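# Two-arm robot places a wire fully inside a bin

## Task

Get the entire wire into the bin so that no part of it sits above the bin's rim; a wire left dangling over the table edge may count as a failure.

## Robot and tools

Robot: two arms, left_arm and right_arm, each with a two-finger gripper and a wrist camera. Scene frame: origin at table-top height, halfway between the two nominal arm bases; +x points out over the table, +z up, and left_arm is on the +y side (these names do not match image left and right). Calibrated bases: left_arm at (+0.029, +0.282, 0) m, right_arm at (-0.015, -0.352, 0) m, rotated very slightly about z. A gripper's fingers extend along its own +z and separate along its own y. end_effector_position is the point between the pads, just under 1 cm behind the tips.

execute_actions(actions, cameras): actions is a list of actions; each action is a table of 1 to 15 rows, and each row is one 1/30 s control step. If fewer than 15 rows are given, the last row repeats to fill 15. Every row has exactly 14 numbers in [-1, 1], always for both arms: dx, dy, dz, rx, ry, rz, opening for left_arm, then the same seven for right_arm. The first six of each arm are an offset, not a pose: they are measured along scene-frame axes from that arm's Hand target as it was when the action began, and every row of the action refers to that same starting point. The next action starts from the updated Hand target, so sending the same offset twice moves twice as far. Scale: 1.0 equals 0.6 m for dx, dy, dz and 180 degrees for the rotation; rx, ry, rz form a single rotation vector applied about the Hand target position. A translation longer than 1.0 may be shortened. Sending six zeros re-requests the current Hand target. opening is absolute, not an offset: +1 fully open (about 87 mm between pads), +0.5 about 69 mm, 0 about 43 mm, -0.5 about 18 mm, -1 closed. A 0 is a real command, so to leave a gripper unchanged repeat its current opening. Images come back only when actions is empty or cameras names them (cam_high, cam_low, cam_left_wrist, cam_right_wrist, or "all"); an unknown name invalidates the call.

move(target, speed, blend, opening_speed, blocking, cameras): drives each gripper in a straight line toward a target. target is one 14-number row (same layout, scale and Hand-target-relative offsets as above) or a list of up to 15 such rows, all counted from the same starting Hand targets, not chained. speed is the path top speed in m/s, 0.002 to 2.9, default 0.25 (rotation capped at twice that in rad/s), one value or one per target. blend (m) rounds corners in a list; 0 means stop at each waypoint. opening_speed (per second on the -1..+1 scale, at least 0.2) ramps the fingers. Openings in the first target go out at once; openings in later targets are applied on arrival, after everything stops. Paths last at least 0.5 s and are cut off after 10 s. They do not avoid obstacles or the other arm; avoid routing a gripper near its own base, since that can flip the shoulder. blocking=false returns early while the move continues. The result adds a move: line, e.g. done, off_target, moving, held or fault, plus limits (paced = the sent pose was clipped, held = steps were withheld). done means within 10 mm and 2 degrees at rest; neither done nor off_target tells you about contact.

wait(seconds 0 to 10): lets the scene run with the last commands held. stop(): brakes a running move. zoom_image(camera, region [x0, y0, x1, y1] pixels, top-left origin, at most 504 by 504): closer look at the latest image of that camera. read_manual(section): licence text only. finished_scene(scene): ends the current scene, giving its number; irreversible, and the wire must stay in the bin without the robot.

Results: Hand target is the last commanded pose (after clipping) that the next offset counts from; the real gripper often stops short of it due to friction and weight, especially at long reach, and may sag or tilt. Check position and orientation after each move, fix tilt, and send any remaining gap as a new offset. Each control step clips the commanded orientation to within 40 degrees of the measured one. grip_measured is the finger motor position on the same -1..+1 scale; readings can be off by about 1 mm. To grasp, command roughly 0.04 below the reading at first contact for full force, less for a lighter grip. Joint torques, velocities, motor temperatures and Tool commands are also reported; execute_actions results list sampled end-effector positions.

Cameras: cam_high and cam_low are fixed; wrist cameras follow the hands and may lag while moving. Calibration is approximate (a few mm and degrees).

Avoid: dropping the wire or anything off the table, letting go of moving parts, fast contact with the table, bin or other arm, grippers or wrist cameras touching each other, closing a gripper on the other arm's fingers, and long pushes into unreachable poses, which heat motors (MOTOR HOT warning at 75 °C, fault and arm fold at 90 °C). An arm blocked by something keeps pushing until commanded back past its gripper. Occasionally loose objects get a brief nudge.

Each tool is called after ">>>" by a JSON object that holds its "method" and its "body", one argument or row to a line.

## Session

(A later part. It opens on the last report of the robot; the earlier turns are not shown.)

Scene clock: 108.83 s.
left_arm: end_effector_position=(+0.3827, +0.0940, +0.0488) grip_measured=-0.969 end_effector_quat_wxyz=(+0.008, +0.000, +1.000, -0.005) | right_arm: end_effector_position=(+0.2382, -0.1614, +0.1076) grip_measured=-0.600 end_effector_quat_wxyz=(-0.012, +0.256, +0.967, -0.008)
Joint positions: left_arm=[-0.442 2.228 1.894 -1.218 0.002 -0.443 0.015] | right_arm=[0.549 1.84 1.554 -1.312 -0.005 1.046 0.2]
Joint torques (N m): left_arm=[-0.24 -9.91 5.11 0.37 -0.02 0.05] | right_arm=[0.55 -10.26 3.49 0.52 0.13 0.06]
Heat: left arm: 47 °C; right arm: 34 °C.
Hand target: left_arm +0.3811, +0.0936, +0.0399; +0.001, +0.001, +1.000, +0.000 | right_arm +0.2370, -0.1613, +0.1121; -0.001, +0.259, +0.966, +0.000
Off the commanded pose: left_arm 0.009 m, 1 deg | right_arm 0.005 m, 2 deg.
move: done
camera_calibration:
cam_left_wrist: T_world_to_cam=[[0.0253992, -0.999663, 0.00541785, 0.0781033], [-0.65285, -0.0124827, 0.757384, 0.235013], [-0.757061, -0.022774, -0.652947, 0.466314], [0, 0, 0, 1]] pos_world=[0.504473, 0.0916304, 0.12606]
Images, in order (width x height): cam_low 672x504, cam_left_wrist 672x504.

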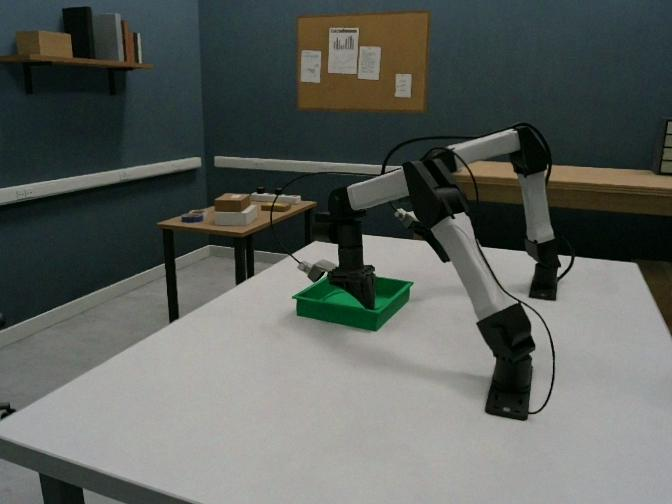

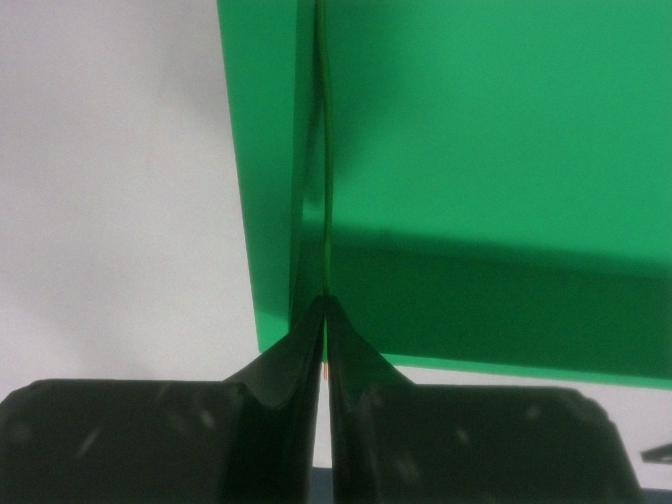

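>>> {"method": "move", "body": {
  "target": [
    [0.01,-0.01,0.03,0,0,0.05,-1,0,0,0,0,0,0,-0.6],
    [0.04,-0.085,0.03,0,0,0.2,-1,0,0,0,0,0,0,-0.6],
    [0.045,-0.09,-0.03,0,0,0.2,-1,0,0,0,0,0,0,-0.6]
  ],
  "speed": [0.06,0.1,0.05],
  "cameras": ["all"]
}}

>>> {"method": "zoom_image", "body": {
  "camera": "cam_high",
  "region": [250, 190, 380, 310]
}}

>>> {"method": "zoom_image", "body": {
  "camera": "cam_low",
  "region": [290, 240, 430, 340]
}}

Scene clock: 115.10 s.
left_arm: end_effector_position=(+0.4103, +0.0416, +0.0295) grip_measured=-0.969 end_effector_quat_wxyz=(+0.004, -0.307, +0.952, -0.006) | right_arm: end_effector_position=(+0.2382, -0.1614, +0.1076) grip_measured=-0.600 end_effector_quat_wxyz=(-0.012, +0.256, +0.967, -0.008)
Joint positions: left_arm=[-0.479 2.386 2.084 -1.255 0.002 -1.103 0.015] | right_arm=[0.549 1.84 1.554 -1.312 -0.005 1.046 0.2]
Joint torques (N m): left_arm=[-0.5 -11.4 5.15 0.32 -0.06 -0.05] | right_arm=[0.5 -10.22 3.48 0.52 0.14 0.06]
Heat: left arm: 47 °C; right arm: 34 °C.
Hand target: left_arm +0.4082, +0.0396, +0.0218; +0.001, -0.309, +0.951, +0.000 | right_arm +0.2370, -0.1613, +0.1121; -0.001, +0.259, +0.966, +0.000
Off the commanded pose: left_arm 0.008 m, 1 deg | right_arm 0.005 m, 2 deg.
move: done
camera_calibration:
cam_left_wrist: T_world_to_cam=[[0.604821, -0.796313, 0.00874758, -0.221236], [-0.516719, -0.384056, 0.765181, 0.226402], [-0.605964, -0.467318, -0.643756, 0.429644], [0, 0, 0, 1]] pos_world=[0.511144, 0.111558, 0.105282]
cam_right_wrist: T_world_to_cam=[[-0.50441, -0.863232, 0.0200366, -0.0234065], [-0.531911, 0.328922, 0.780308, 0.116137], [-0.680178, 0.382937, -0.625074, 0.440022], [0, 0, 0, 1]] pos_world=[0.349261, -0.226906, 0.184893]

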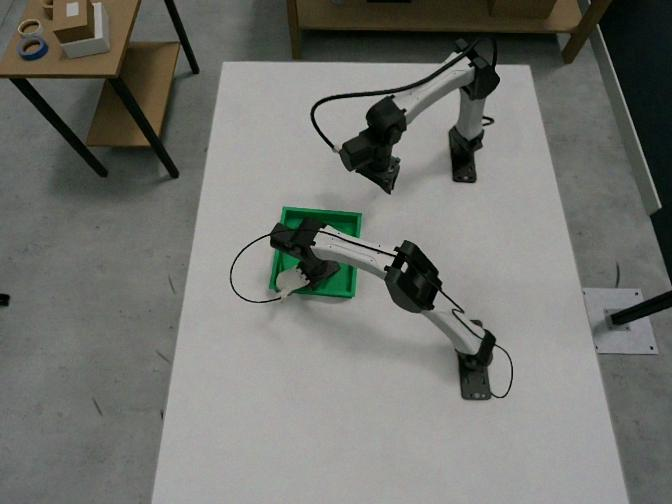

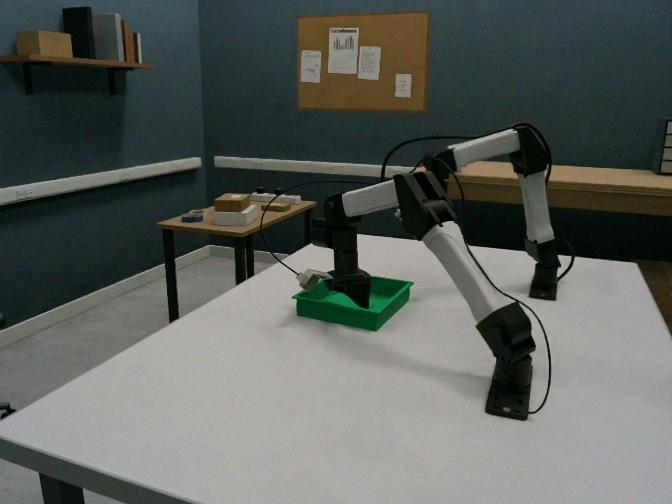

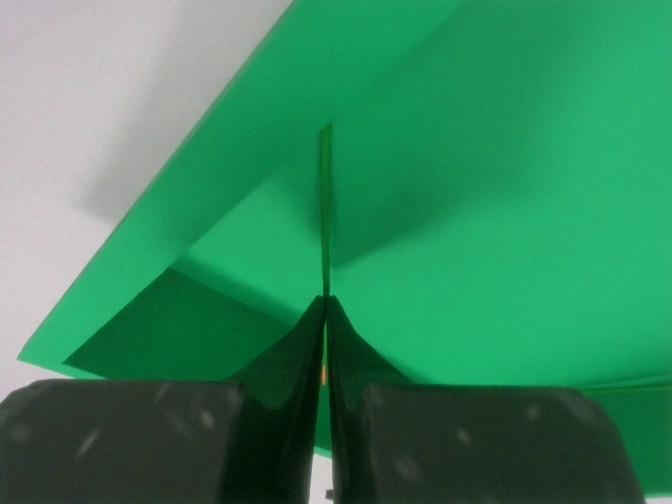

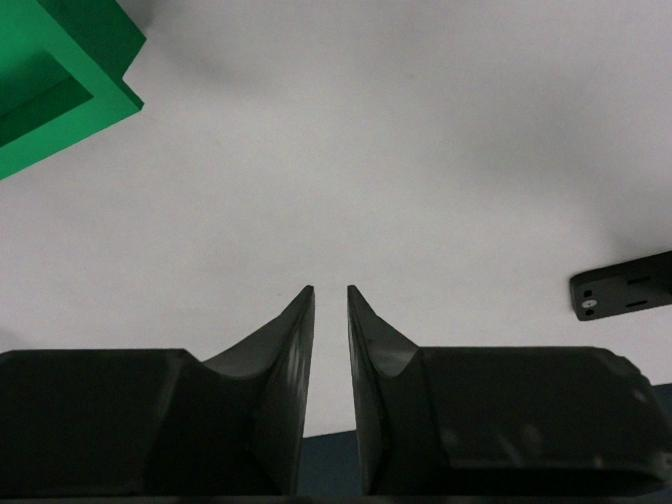

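Scaled by 3.877 from the camera's 672x504 image, which has a finer 960x720 frame.

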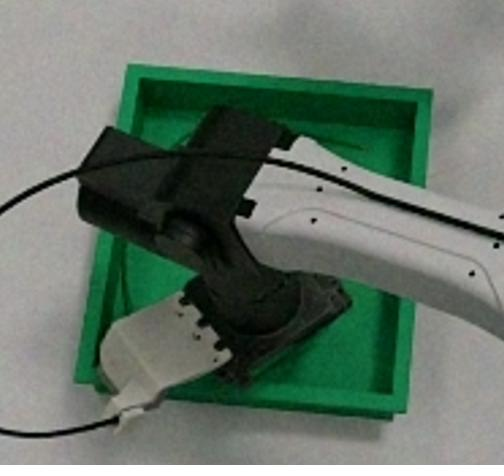

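Scaled by 3.600 from the camera's 672x504 image, which has a finer 960x720 frame.

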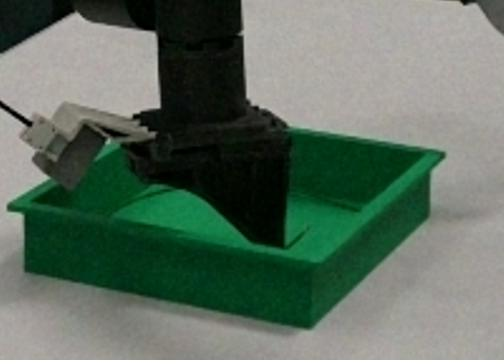

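Tail fully inside. Release gently and lift.

>>> {"method": "move", "body": {
  "target": [
    [0,0,-0.01,0,0,0,-1,0,0,0,0,0,0,-0.6],
    [0,0,-0.01,0,0,0,-0.7,0,0,0,0,0,0,-0.6],
    [0,0,0.13,0,0,0,-0.7,0,0,0,0,0,0,-0.6],
    [-0.25,0.28,0.2,0,0,0,-0.7,0,0,0,0,0,0,-0.6]
  ],
  "speed": [0.04,0.04,0.06,0.25],
  "opening_speed": 0.25,
  "cameras": ["all"]
}}

>>> {"method": "zoom_image", "body": {
  "camera": "cam_high",
  "region": [250, 190, 380, 310]
}}

>>> {"method": "zoom_image", "body": {
  "camera": "cam_low",
  "region": [290, 240, 430, 340]
}}

Scene clock: 121.37 s.
left_arm: end_effector_position=(+0.2642, +0.2046, +0.1387) grip_measured=-0.700 end_effector_quat_wxyz=(+0.001, -0.310, +0.951, -0.002) | right_arm: end_effector_position=(+0.2382, -0.1614, +0.1076) grip_measured=-0.600 end_effector_quat_wxyz=(-0.012, +0.256, +0.967, -0.008)
Joint positions: left_arm=[-0.191 1.574 1.376 -1.37 0.002 -0.822 0.15] | right_arm=[0.549 1.84 1.554 -1.312 -0.005 1.046 0.2]
Joint torques (N m): left_arm=[0.34 -7.94 4.85 0.11 -0.04 0.14] | right_arm=[0.53 -10.18 3.52 0.52 0.11 0.05]
Heat: left arm: 48 °C; right arm: 34 °C.
Hand target: left_arm +0.2582, +0.2075, +0.1418; +0.001, -0.309, +0.951, +0.000 | right_arm +0.2370, -0.1613, +0.1121; -0.001, +0.259, +0.966, +0.000
Off the commanded pose: left_arm 0.007 m, 0 deg | right_arm 0.005 m, 2 deg.
move: done
camera_calibration:
cam_left_wrist: T_world_to_cam=[[0.609352, -0.792898, -0.00153692, -0.00438686], [-0.507376, -0.391413, 0.767701, 0.128594], [-0.60931, -0.467021, -0.640806, 0.487987], [0, 0, 0, 1]] pos_world=[0.365254, 0.274755, 0.213976]
cam_right_wrist: T_world_to_cam=[[-0.50441, -0.863232, 0.0200366, -0.0234065], [-0.531911, 0.328922, 0.780308, 0.116137], [-0.680178, 0.382937, -0.625074, 0.440022], [0, 0, 0, 1]] pos_world=[0.349261, -0.226906, 0.184893]

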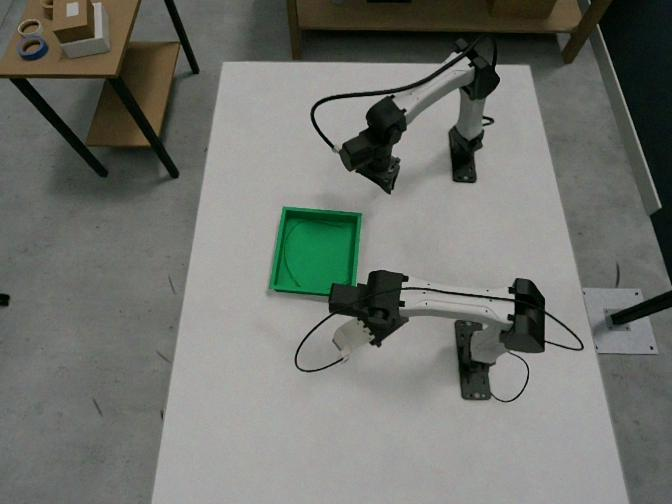

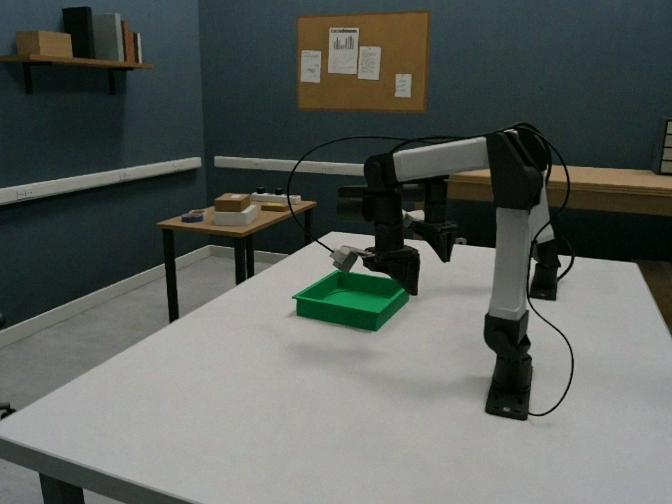

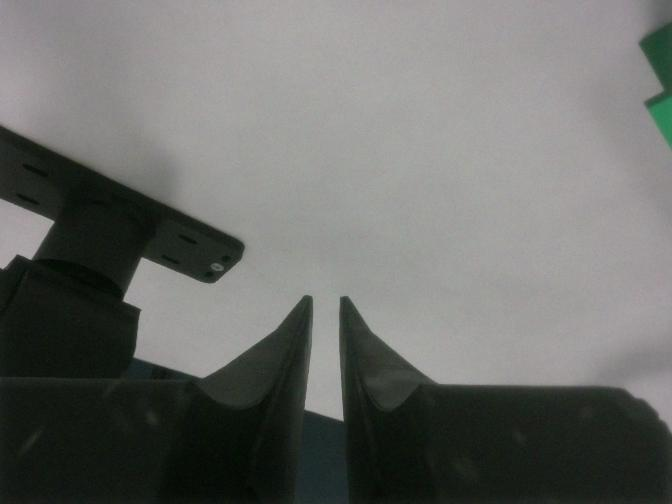

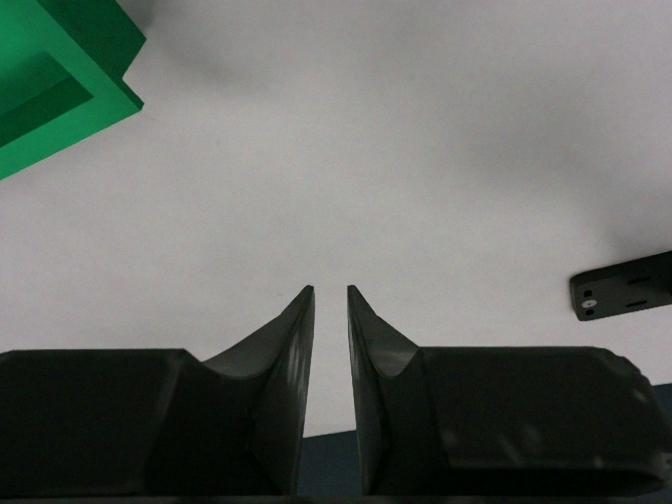

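Scaled by 3.877 from the camera's 672x504 image, which has a finer 960x720 frame.

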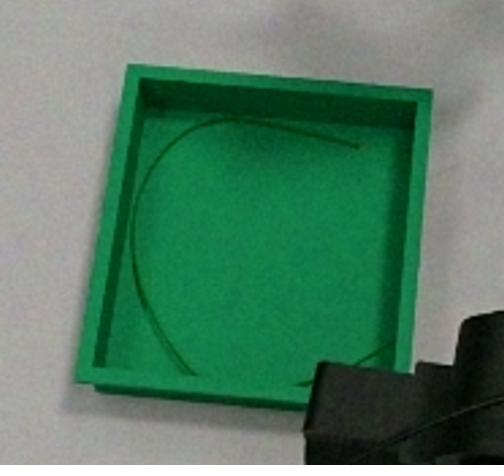

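Scaled by 3.600 from the camera's 672x504 image, which has a finer 960x720 frame.

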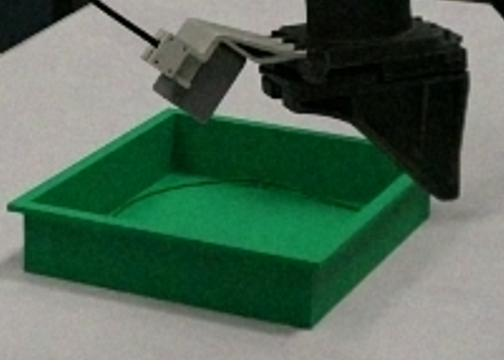

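>>> {"method": "move", "body": {
  "target": [0.0,-0.06,0.03,0,0,-0.2,-0.7,0,0,0,0,0,0,-0.6],
  "cameras": ["all"]
}}

>>> {"method": "zoom_image", "body": {
  "camera": "cam_high",
  "region": [310, 240, 380, 310]
}}

>>> {"method": "zoom_image", "body": {
  "camera": "cam_left_wrist",
  "region": [200, 0, 460, 200]
}}

Scene clock: 124.47 s.
left_arm: end_effector_position=(+0.2581, +0.1722, +0.1550) grip_measured=-0.700 end_effector_quat_wxyz=(+0.005, -0.006, +1.000, -0.003) | right_arm: end_effector_position=(+0.2382, -0.1614, +0.1076) grip_measured=-0.600 end_effector_quat_wxyz=(-0.012, +0.256, +0.967, -0.008)
Joint positions: left_arm=[-0.381 1.639 1.51 -1.431 0.002 -0.393 0.15] | right_arm=[0.549 1.84 1.554 -1.312 -0.005 1.046 0.2]
Joint torques (N m): left_arm=[-0.35 -5.37 8.43 -0.01 -0.01 0.17] | right_arm=[0.55 -10.24 3.48 0.5 0.13 0.06]
Heat: left arm: 47 °C; right arm: 34 °C.
Hand target: left_arm +0.2581, +0.1715, +0.1599; +0.001, +0.001, +1.000, -0.001 | right_arm +0.2370, -0.1613, +0.1121; -0.001, +0.259, +0.966, +0.000
Off the commanded pose: left_arm 0.005 m, 1 deg | right_arm 0.005 m, 2 deg.
move: done
camera_calibration:
cam_left_wrist: T_world_to_cam=[[0.0365711, -0.999331, 0.00100857, 0.156651], [-0.646858, -0.0229028, 0.762267, 0.073748], [-0.761733, -0.0285293, -0.647262, 0.444395], [0, 0, 0, 1]] pos_world=[0.380486, 0.170914, 0.231266]
cam_right_wrist: T_world_to_cam=[[-0.50441, -0.863232, 0.0200366, -0.0234065], [-0.531911, 0.328922, 0.780308, 0.116137], [-0.680178, 0.382937, -0.625074, 0.440022], [0, 0, 0, 1]] pos_world=[0.349261, -0.226906, 0.184893]

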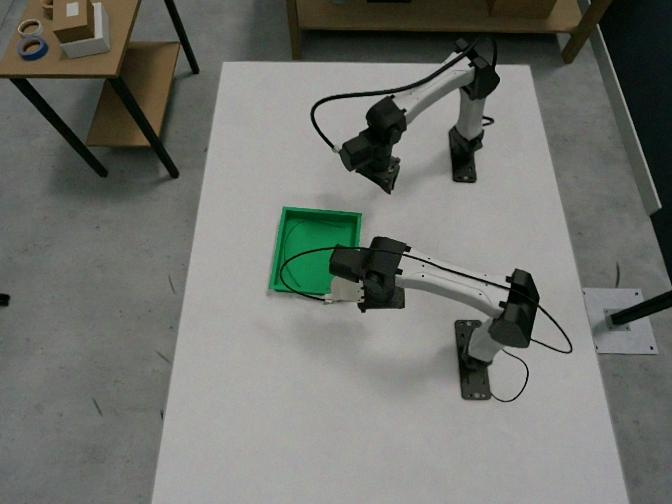

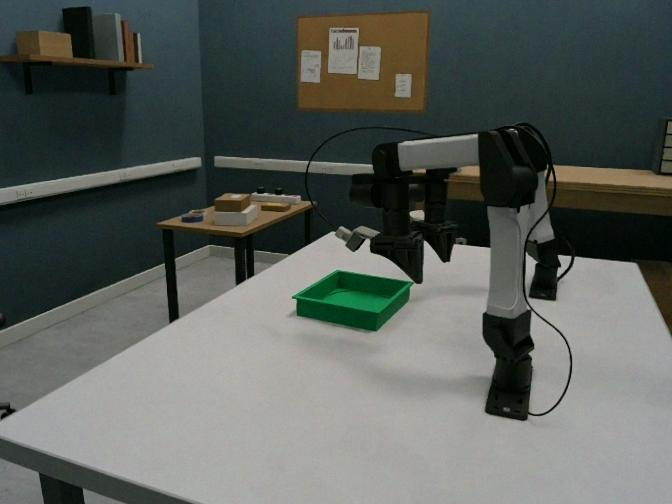

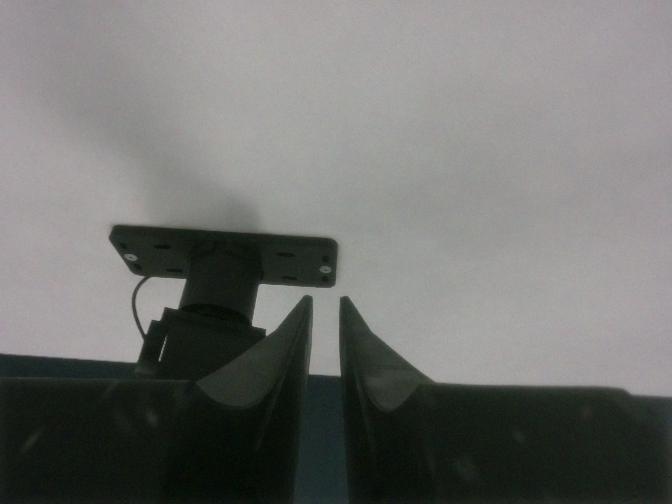

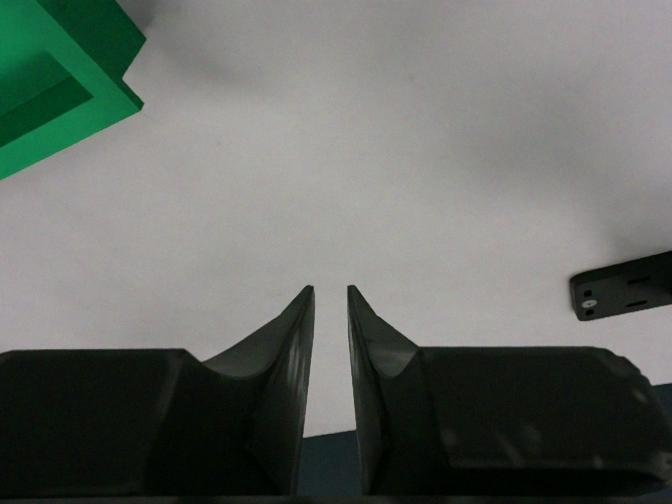

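Scaled by 7.200 from the camera's 672x504 image, which has a finer 960x720 frame.

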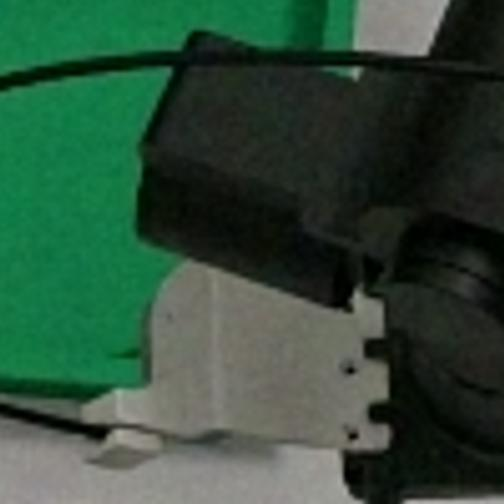

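Scaled by 1.938 from the camera's 672x504 image, which has a finer 960x720 frame.

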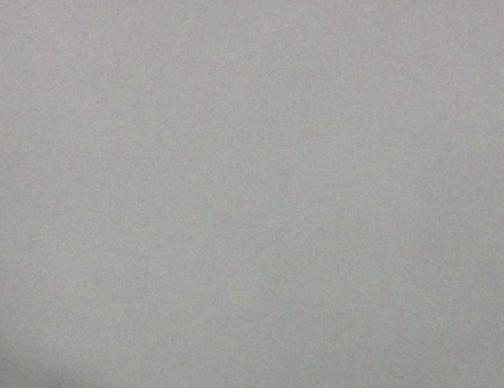

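Wrong way; move left arm well aside (+y).

>>> {"method": "move", "body": {
  "target": [0.03,0.25,0.05,0,0,0,-0.7,0,0,0,0,0,0,-0.6],
  "cameras": ["all"]
}}

>>> {"method": "zoom_image", "body": {
  "camera": "cam_high",
  "region": [310, 240, 380, 310]
}}

>>> {"method": "zoom_image", "body": {
  "camera": "cam_low",
  "region": [290, 260, 430, 340]
}}

Scene clock: 126.33 s.
left_arm: end_effector_position=(+0.2864, +0.3224, +0.1845) grip_measured=-0.700 end_effector_quat_wxyz=(+0.029, -0.004, +1.000, +0.003) | right_arm: end_effector_position=(+0.2382, -0.1614, +0.1076) grip_measured=-0.600 end_effector_quat_wxyz=(-0.012, +0.256, +0.967, -0.008)
Joint positions: left_arm=[0.138 1.654 1.651 -1.511 0.001 0.131 0.15] | right_arm=[0.549 1.84 1.554 -1.312 -0.005 1.046 0.2]
Joint torques (N m): left_arm=[-0.02 -5.55 8.02 -0.28 0.05 0.15] | right_arm=[0.51 -10.19 3.47 0.51 0.14 0.06]
Heat: left arm: 46 °C; right arm: 34 °C.
Hand target: left_arm +0.2761, +0.3215, +0.1898; +0.000, +0.001, +1.000, +0.000 | right_arm +0.2370, -0.1613, +0.1121; -0.001, +0.259, +0.966, +0.000
Off the commanded pose: left_arm 0.012 m, 3 deg | right_arm 0.005 m, 2 deg.
joint sent to its limit (left arm) — joint 4 (wrist pitch), lower limit. The joint targets still meet the commanded pose.
move: off_target (left_arm)
camera_calibration:
cam_left_wrist: T_world_to_cam=[[0.0323297, -0.999428, -0.00995155, 0.308897], [-0.682816, -0.0293567, 0.73, 0.0913805], [-0.729874, -0.0168056, -0.683375, 0.483062], [0, 0, 0, 1]] pos_world=[0.404984, 0.319521, 0.266479]
cam_right_wrist: T_world_to_cam=[[-0.50441, -0.863232, 0.0200366, -0.0234065], [-0.531911, 0.328922, 0.780308, 0.116137], [-0.680178, 0.382937, -0.625074, 0.440022], [0, 0, 0, 1]] pos_world=[0.349261, -0.226906, 0.184893]

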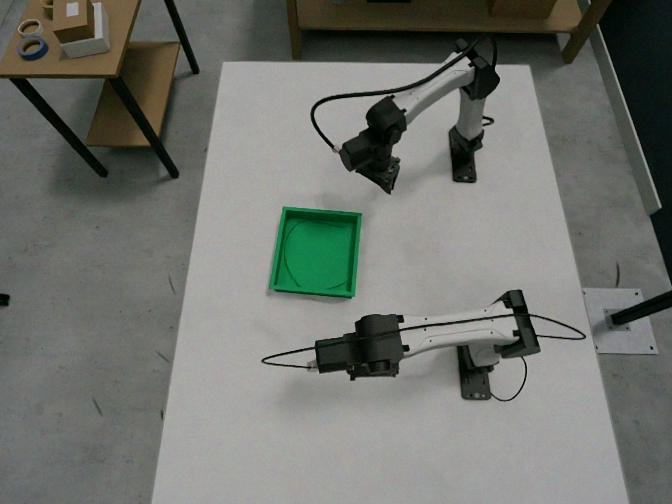

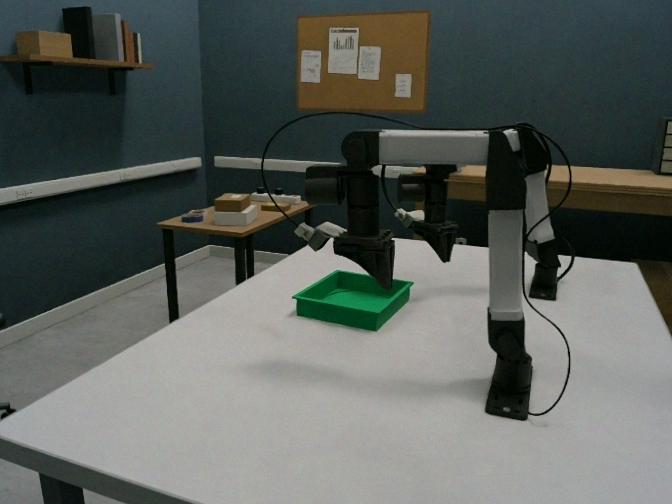

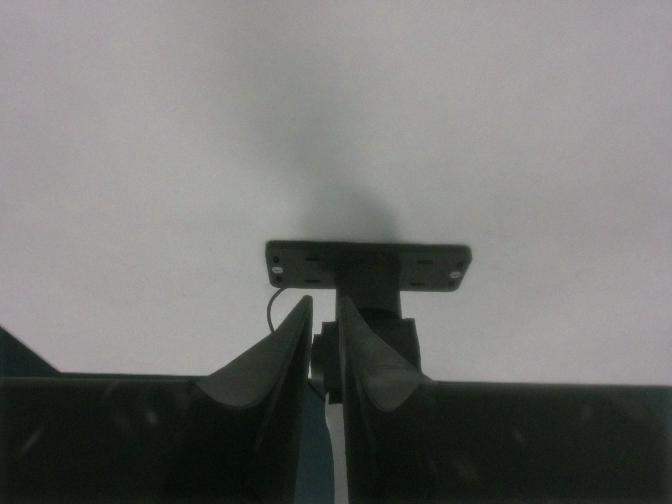

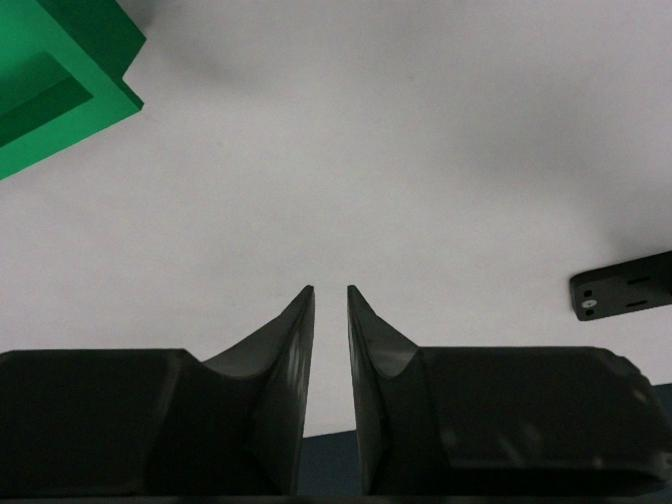

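Scaled by 7.200 from the camera's 672x504 image, which has a finer 960x720 frame.

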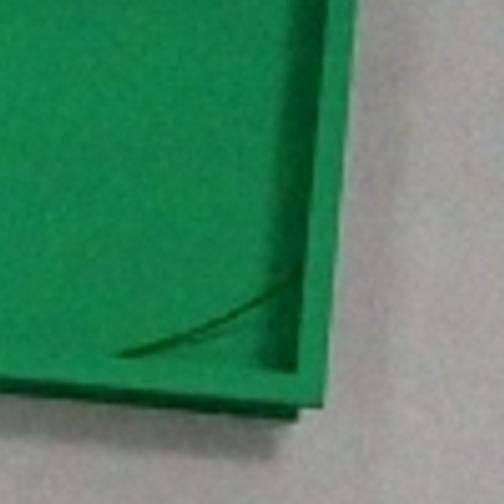

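Scaled by 3.600 from the camera's 672x504 image, which has a finer 960x720 frame.

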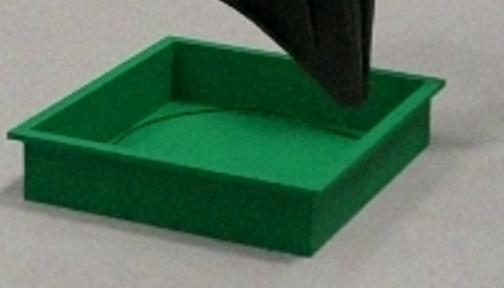

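>>> {"method": "move", "body": {
  "target": [0.127,-0.436,-0.108,0,0,0,-1,0,0,0,0,0,0,-0.6],
  "cameras": ["cam_left_wrist","cam_low"]
}}

>>> {"method": "zoom_image", "body": {
  "camera": "cam_left_wrist",
  "region": [200, 80, 460, 300]
}}

Scene clock: 129.00 s.
left_arm: end_effector_position=(+0.3521, +0.0587, +0.1222) grip_measured=-1.000 end_effector_quat_wxyz=(+0.005, +0.007, +1.000, -0.003) | right_arm: end_effector_position=(+0.2382, -0.1614, +0.1076) grip_measured=-0.600 end_effector_quat_wxyz=(-0.012, +0.256, +0.967, -0.008)
Joint positions: left_arm=[-0.55 2.204 2.146 -1.5 0 -0.536 0] | right_arm=[0.549 1.84 1.554 -1.312 -0.005 1.046 0.2]
Joint torques (N m): left_arm=[0.29 -10.17 8.31 0.02 0.01 -0.01] | right_arm=[0.49 -10.25 3.54 0.52 0.13 0.06]
Heat: left arm: 46 °C; right arm: 35 °C.
Hand target: left_arm +0.3524, +0.0599, +0.1251; +0.001, +0.001, +1.000, -0.001 | right_arm +0.2370, -0.1613, +0.1121; -0.001, +0.259, +0.966, +0.000
Off the commanded pose: left_arm 0.003 m, 1 deg | right_arm 0.005 m, 2 deg.
move: done
camera_calibration:
cam_left_wrist: T_world_to_cam=[[0.0109488, -0.999938, 0.00180425, 0.0486983], [-0.648769, -0.00573063, 0.760964, 0.156741], [-0.760907, -0.00950218, -0.648792, 0.490336], [0, 0, 0, 1]] pos_world=[0.474256, 0.0542527, 0.198764]
Images, in order (width x height): cam_low 672x504, cam_left_wrist 672x504.

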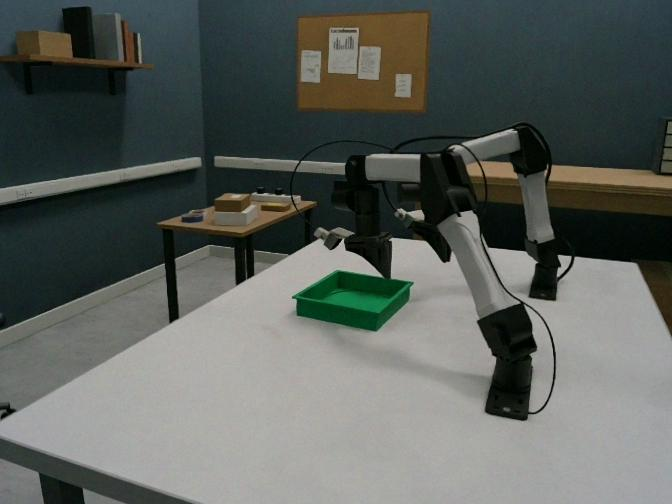

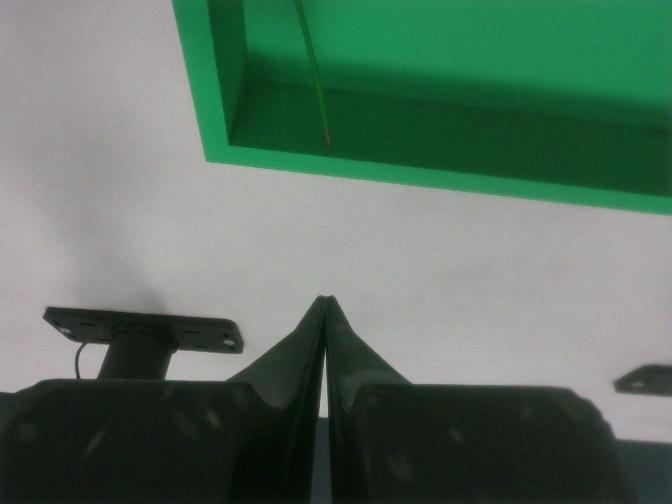

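Scaled by 1.938 from the camera's 672x504 image, which has a finer 960x720 frame.

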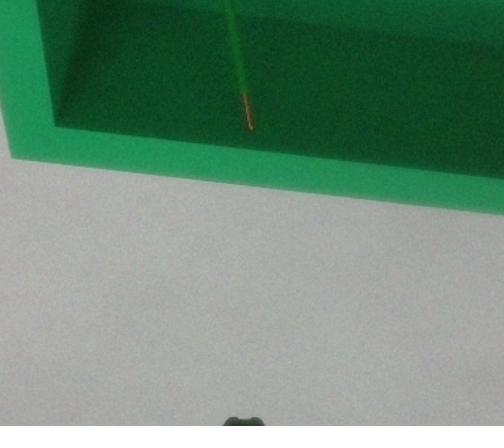

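>>> {"method": "move", "body": {
  "target": [
    [0.06,-0.004,-0.06,0,0,0,-1,0,0,0,0,0,0,-0.6],
    [0.062,-0.004,-0.18,0,0,0,-1,0,0,0,0,0,0,-0.6]
  ],
  "speed": [0.1,0.05],
  "cameras": ["cam_left_wrist"]
}}

>>> {"method": "zoom_image", "body": {
  "camera": "cam_left_wrist",
  "region": [200, 180, 460, 400]
}}

Scene clock: 132.63 s.
left_arm: end_effector_position=(+0.3894, +0.0550, +0.0233) grip_measured=-1.000 end_effector_quat_wxyz=(+0.005, -0.001, +1.000, -0.003) | right_arm: end_effector_position=(+0.2382, -0.1614, +0.1076) grip_measured=-0.600 end_effector_quat_wxyz=(-0.012, +0.256, +0.967, -0.008)
Joint positions: left_arm=[-0.513 2.36 2.015 -1.215 0 -0.515 0] | right_arm=[0.549 1.84 1.554 -1.312 -0.005 1.046 0.2]
Joint torques (N m): left_arm=[0.43 -11.55 5.08 0.37 0 0.15] | right_arm=[0.49 -10.24 3.49 0.51 0.13 0.05]
Heat: left arm: 46 °C; right arm: 35 °C.
Hand target: left_arm +0.3897, +0.0575, +0.0172; +0.001, +0.000, +1.000, -0.001 | right_arm +0.2370, -0.1613, +0.1121; -0.001, +0.259, +0.966, +0.000
Off the commanded pose: left_arm 0.007 m, 1 deg | right_arm 0.005 m, 2 deg.
move: done
camera_calibration:
cam_left_wrist: T_world_to_cam=[[0.0262797, -0.999654, 0.000996517, 0.0387651], [-0.647899, -0.0162733, 0.761552, 0.256388], [-0.761273, -0.020659, -0.648103, 0.455262], [0, 0, 0, 1]] pos_world=[0.511674, 0.0523292, 0.0997645]
Images, in order (width x height): cam_left_wrist 672x504.

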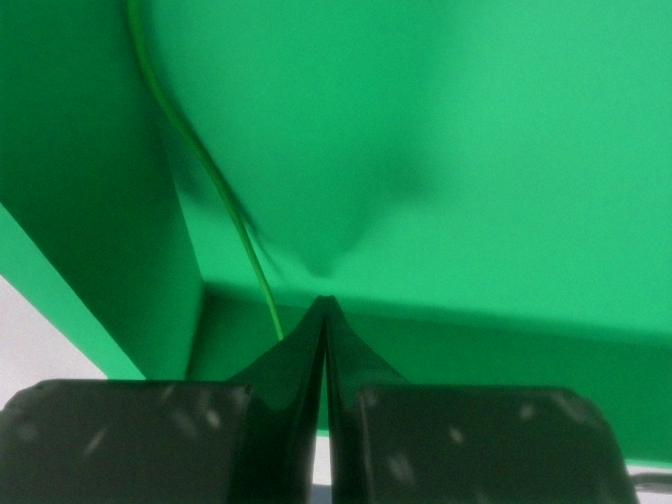

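Scaled by 1.938 from the camera's 672x504 image, which has a finer 960x720 frame.

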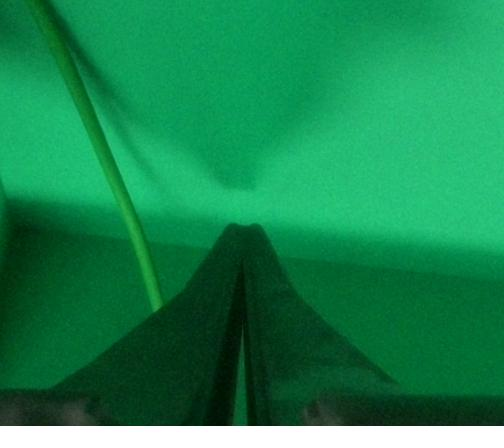

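>>> {"method": "move", "body": {
  "target": [
    [0,0,0.07,0,0,0,-1,0,0,0,0,0,0,-0.6],
    [0,0.031,0.07,0,0,0,-1,0,0,0,0,0,0,-0.6],
    [0,0.031,-0.003,0,0,0,-1,0,0,0,0,0,0,-0.6]
  ],
  "speed": [0.06,0.08,0.04],
  "cameras": ["cam_left_wrist"]
}}

>>> {"method": "zoom_image", "body": {
  "camera": "cam_left_wrist",
  "region": [200, 180, 460, 400]
}}

Scene clock: 136.17 s.
left_arm: end_effector_position=(+0.3847, +0.0784, +0.0096) grip_measured=-1.000 end_effector_quat_wxyz=(-0.018, -0.003, +1.000, +0.009) | right_arm: end_effector_position=(+0.2382, -0.1614, +0.1076) grip_measured=-0.600 end_effector_quat_wxyz=(-0.012, +0.256, +0.967, -0.008)
Joint positions: left_arm=[-0.472 2.36 1.952 -1.204 0 -0.478 0] | right_arm=[0.549 1.84 1.554 -1.312 -0.005 1.046 0.2]
Joint torques (N m): left_arm=[-0.01 -15.02 3.97 0.54 0.01 0.11] | right_arm=[0.49 -10.22 3.52 0.52 0.14 0.06]
Heat: left arm: 46 °C; right arm: 35 °C.
Hand target: left_arm +0.3896, +0.0762, +0.0153; +0.001, +0.001, +1.000, -0.001 | right_arm +0.2370, -0.1613, +0.1121; -0.001, +0.259, +0.966, +0.000
Off the commanded pose: left_arm 0.008 m, 2 deg | right_arm 0.005 m, 2 deg.
move: done
camera_calibration:
cam_left_wrist: T_world_to_cam=[[0.0294686, -0.999256, -0.0248976, 0.0613228], [-0.611387, -0.0377246, 0.790432, 0.251526], [-0.790783, -0.00807092, -0.612043, 0.453227], [0, 0, 0, 1]] pos_world=[0.510377, 0.0744239, 0.0801072]
Images, in order (width x height): cam_left_wrist 672x504.

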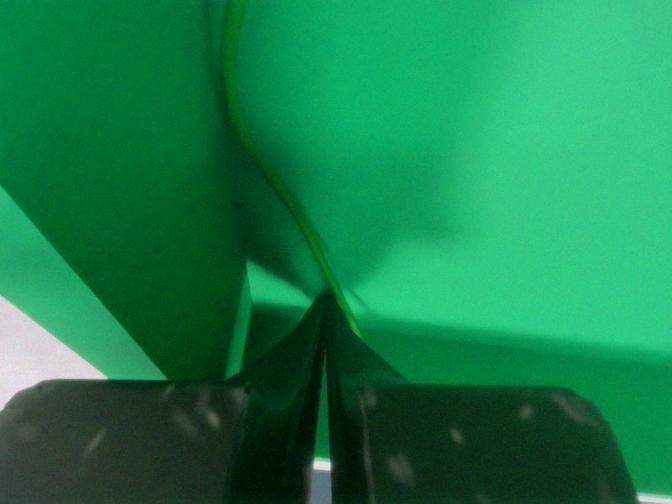

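Scaled by 1.938 from the camera's 672x504 image, which has a finer 960x720 frame.

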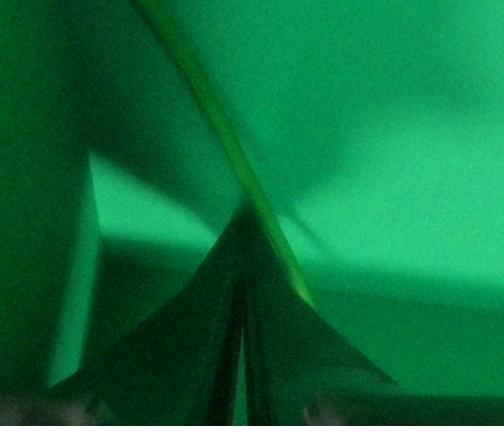

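>>> {"method": "move", "body": {
  "target": [
    [0,0,0.09,0,0,0,-1,0,0,0,0,0,0,-0.6],
    [-0.062,-0.02,0.18,0,0,0,-1,0,0,0,0,0,0,-0.6]
  ],
  "speed": [0.05,0.12],
  "cameras": ["cam_left_wrist","cam_low"]
}}

>>> {"method": "zoom_image", "body": {
  "camera": "cam_left_wrist",
  "region": [200, 80, 460, 300]
}}

>>> {"method": "zoom_image", "body": {
  "camera": "cam_low",
  "region": [290, 260, 430, 340]
}}

Scene clock: 139.33 s.
left_arm: end_effector_position=(+0.3531, +0.0654, +0.0961) grip_measured=-1.000 end_effector_quat_wxyz=(-0.021, +0.004, +1.000, +0.013) | right_arm: end_effector_position=(+0.2382, -0.1614, +0.1076) grip_measured=-0.600 end_effector_quat_wxyz=(-0.012, +0.256, +0.967, -0.008)
Joint positions: left_arm=[-0.535 2.251 2.109 -1.479 0 -0.527 0] | right_arm=[0.549 1.84 1.554 -1.312 -0.005 1.046 0.2]
Joint torques (N m): left_arm=[-0.2 -16.49 8.2 -0.12 0.01 -0.05] | right_arm=[0.49 -10.22 3.43 0.52 0.14 0.05]
Heat: left arm: 48 °C; right arm: 35 °C.
Hand target: left_arm +0.3524, +0.0642, +0.1232; +0.001, +0.000, +1.000, +0.000 | right_arm +0.2370, -0.1613, +0.1121; -0.001, +0.259, +0.966, +0.000
Off the commanded pose: left_arm 0.027 m, 3 deg | right_arm 0.005 m, 2 deg.
move: off_target (left_arm)
camera_calibration:
cam_left_wrist: T_world_to_cam=[[0.0166488, -0.99938, -0.0310369, 0.0565733], [-0.6069, -0.0347696, 0.794017, 0.161276], [-0.794604, 0.00561684, -0.607103, 0.481153], [0, 0, 0, 1]] pos_world=[0.479263, 0.0594432, 0.16581]
Images, in order (width x height): cam_low 672x504, cam_left_wrist 672x504.

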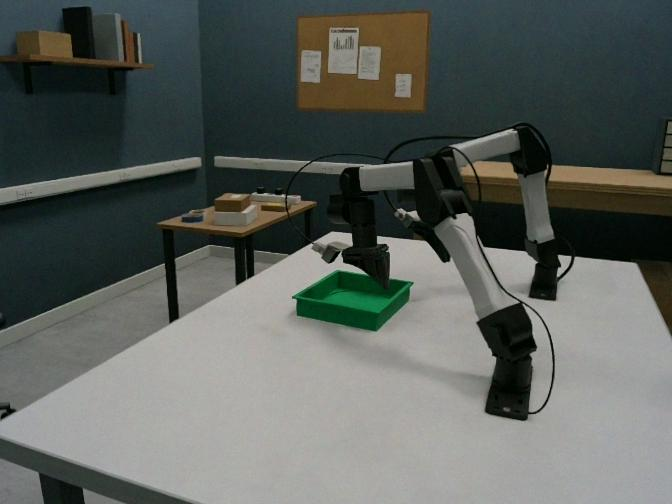

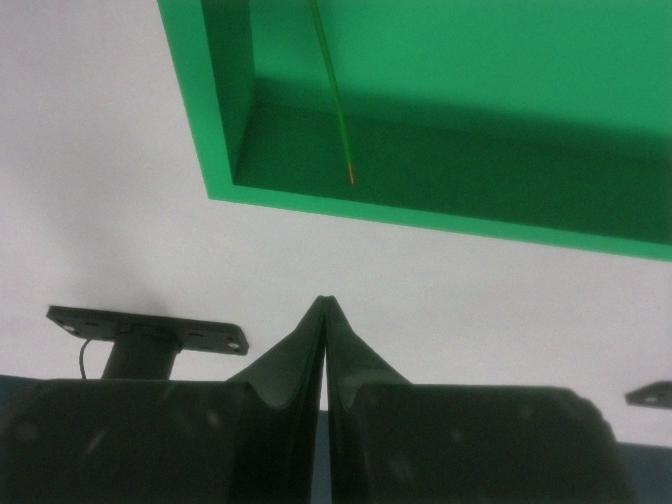

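Scaled by 1.938 from the camera's 672x504 image, which has a finer 960x720 frame.

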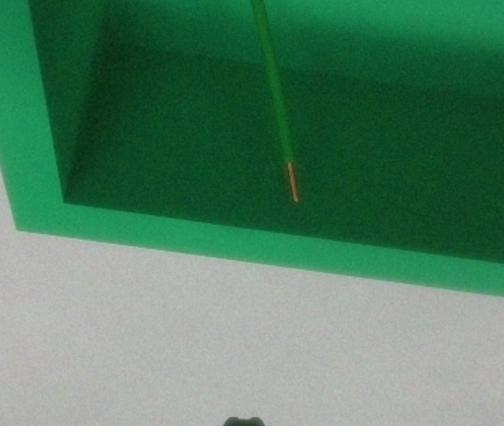

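Scaled by 3.600 from the camera's 672x504 image, which has a finer 960x720 frame.

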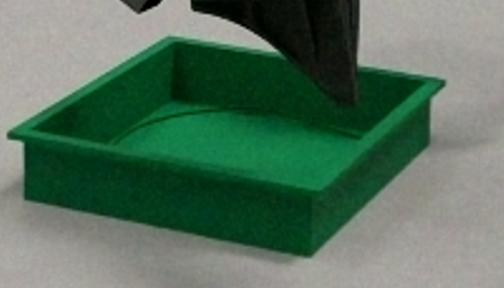

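Lower than before, comfortably below the rim, and still.

>>> {"method": "finished_scene", "body": {
  "scene": 2
}}

The scene is finished: the task was done.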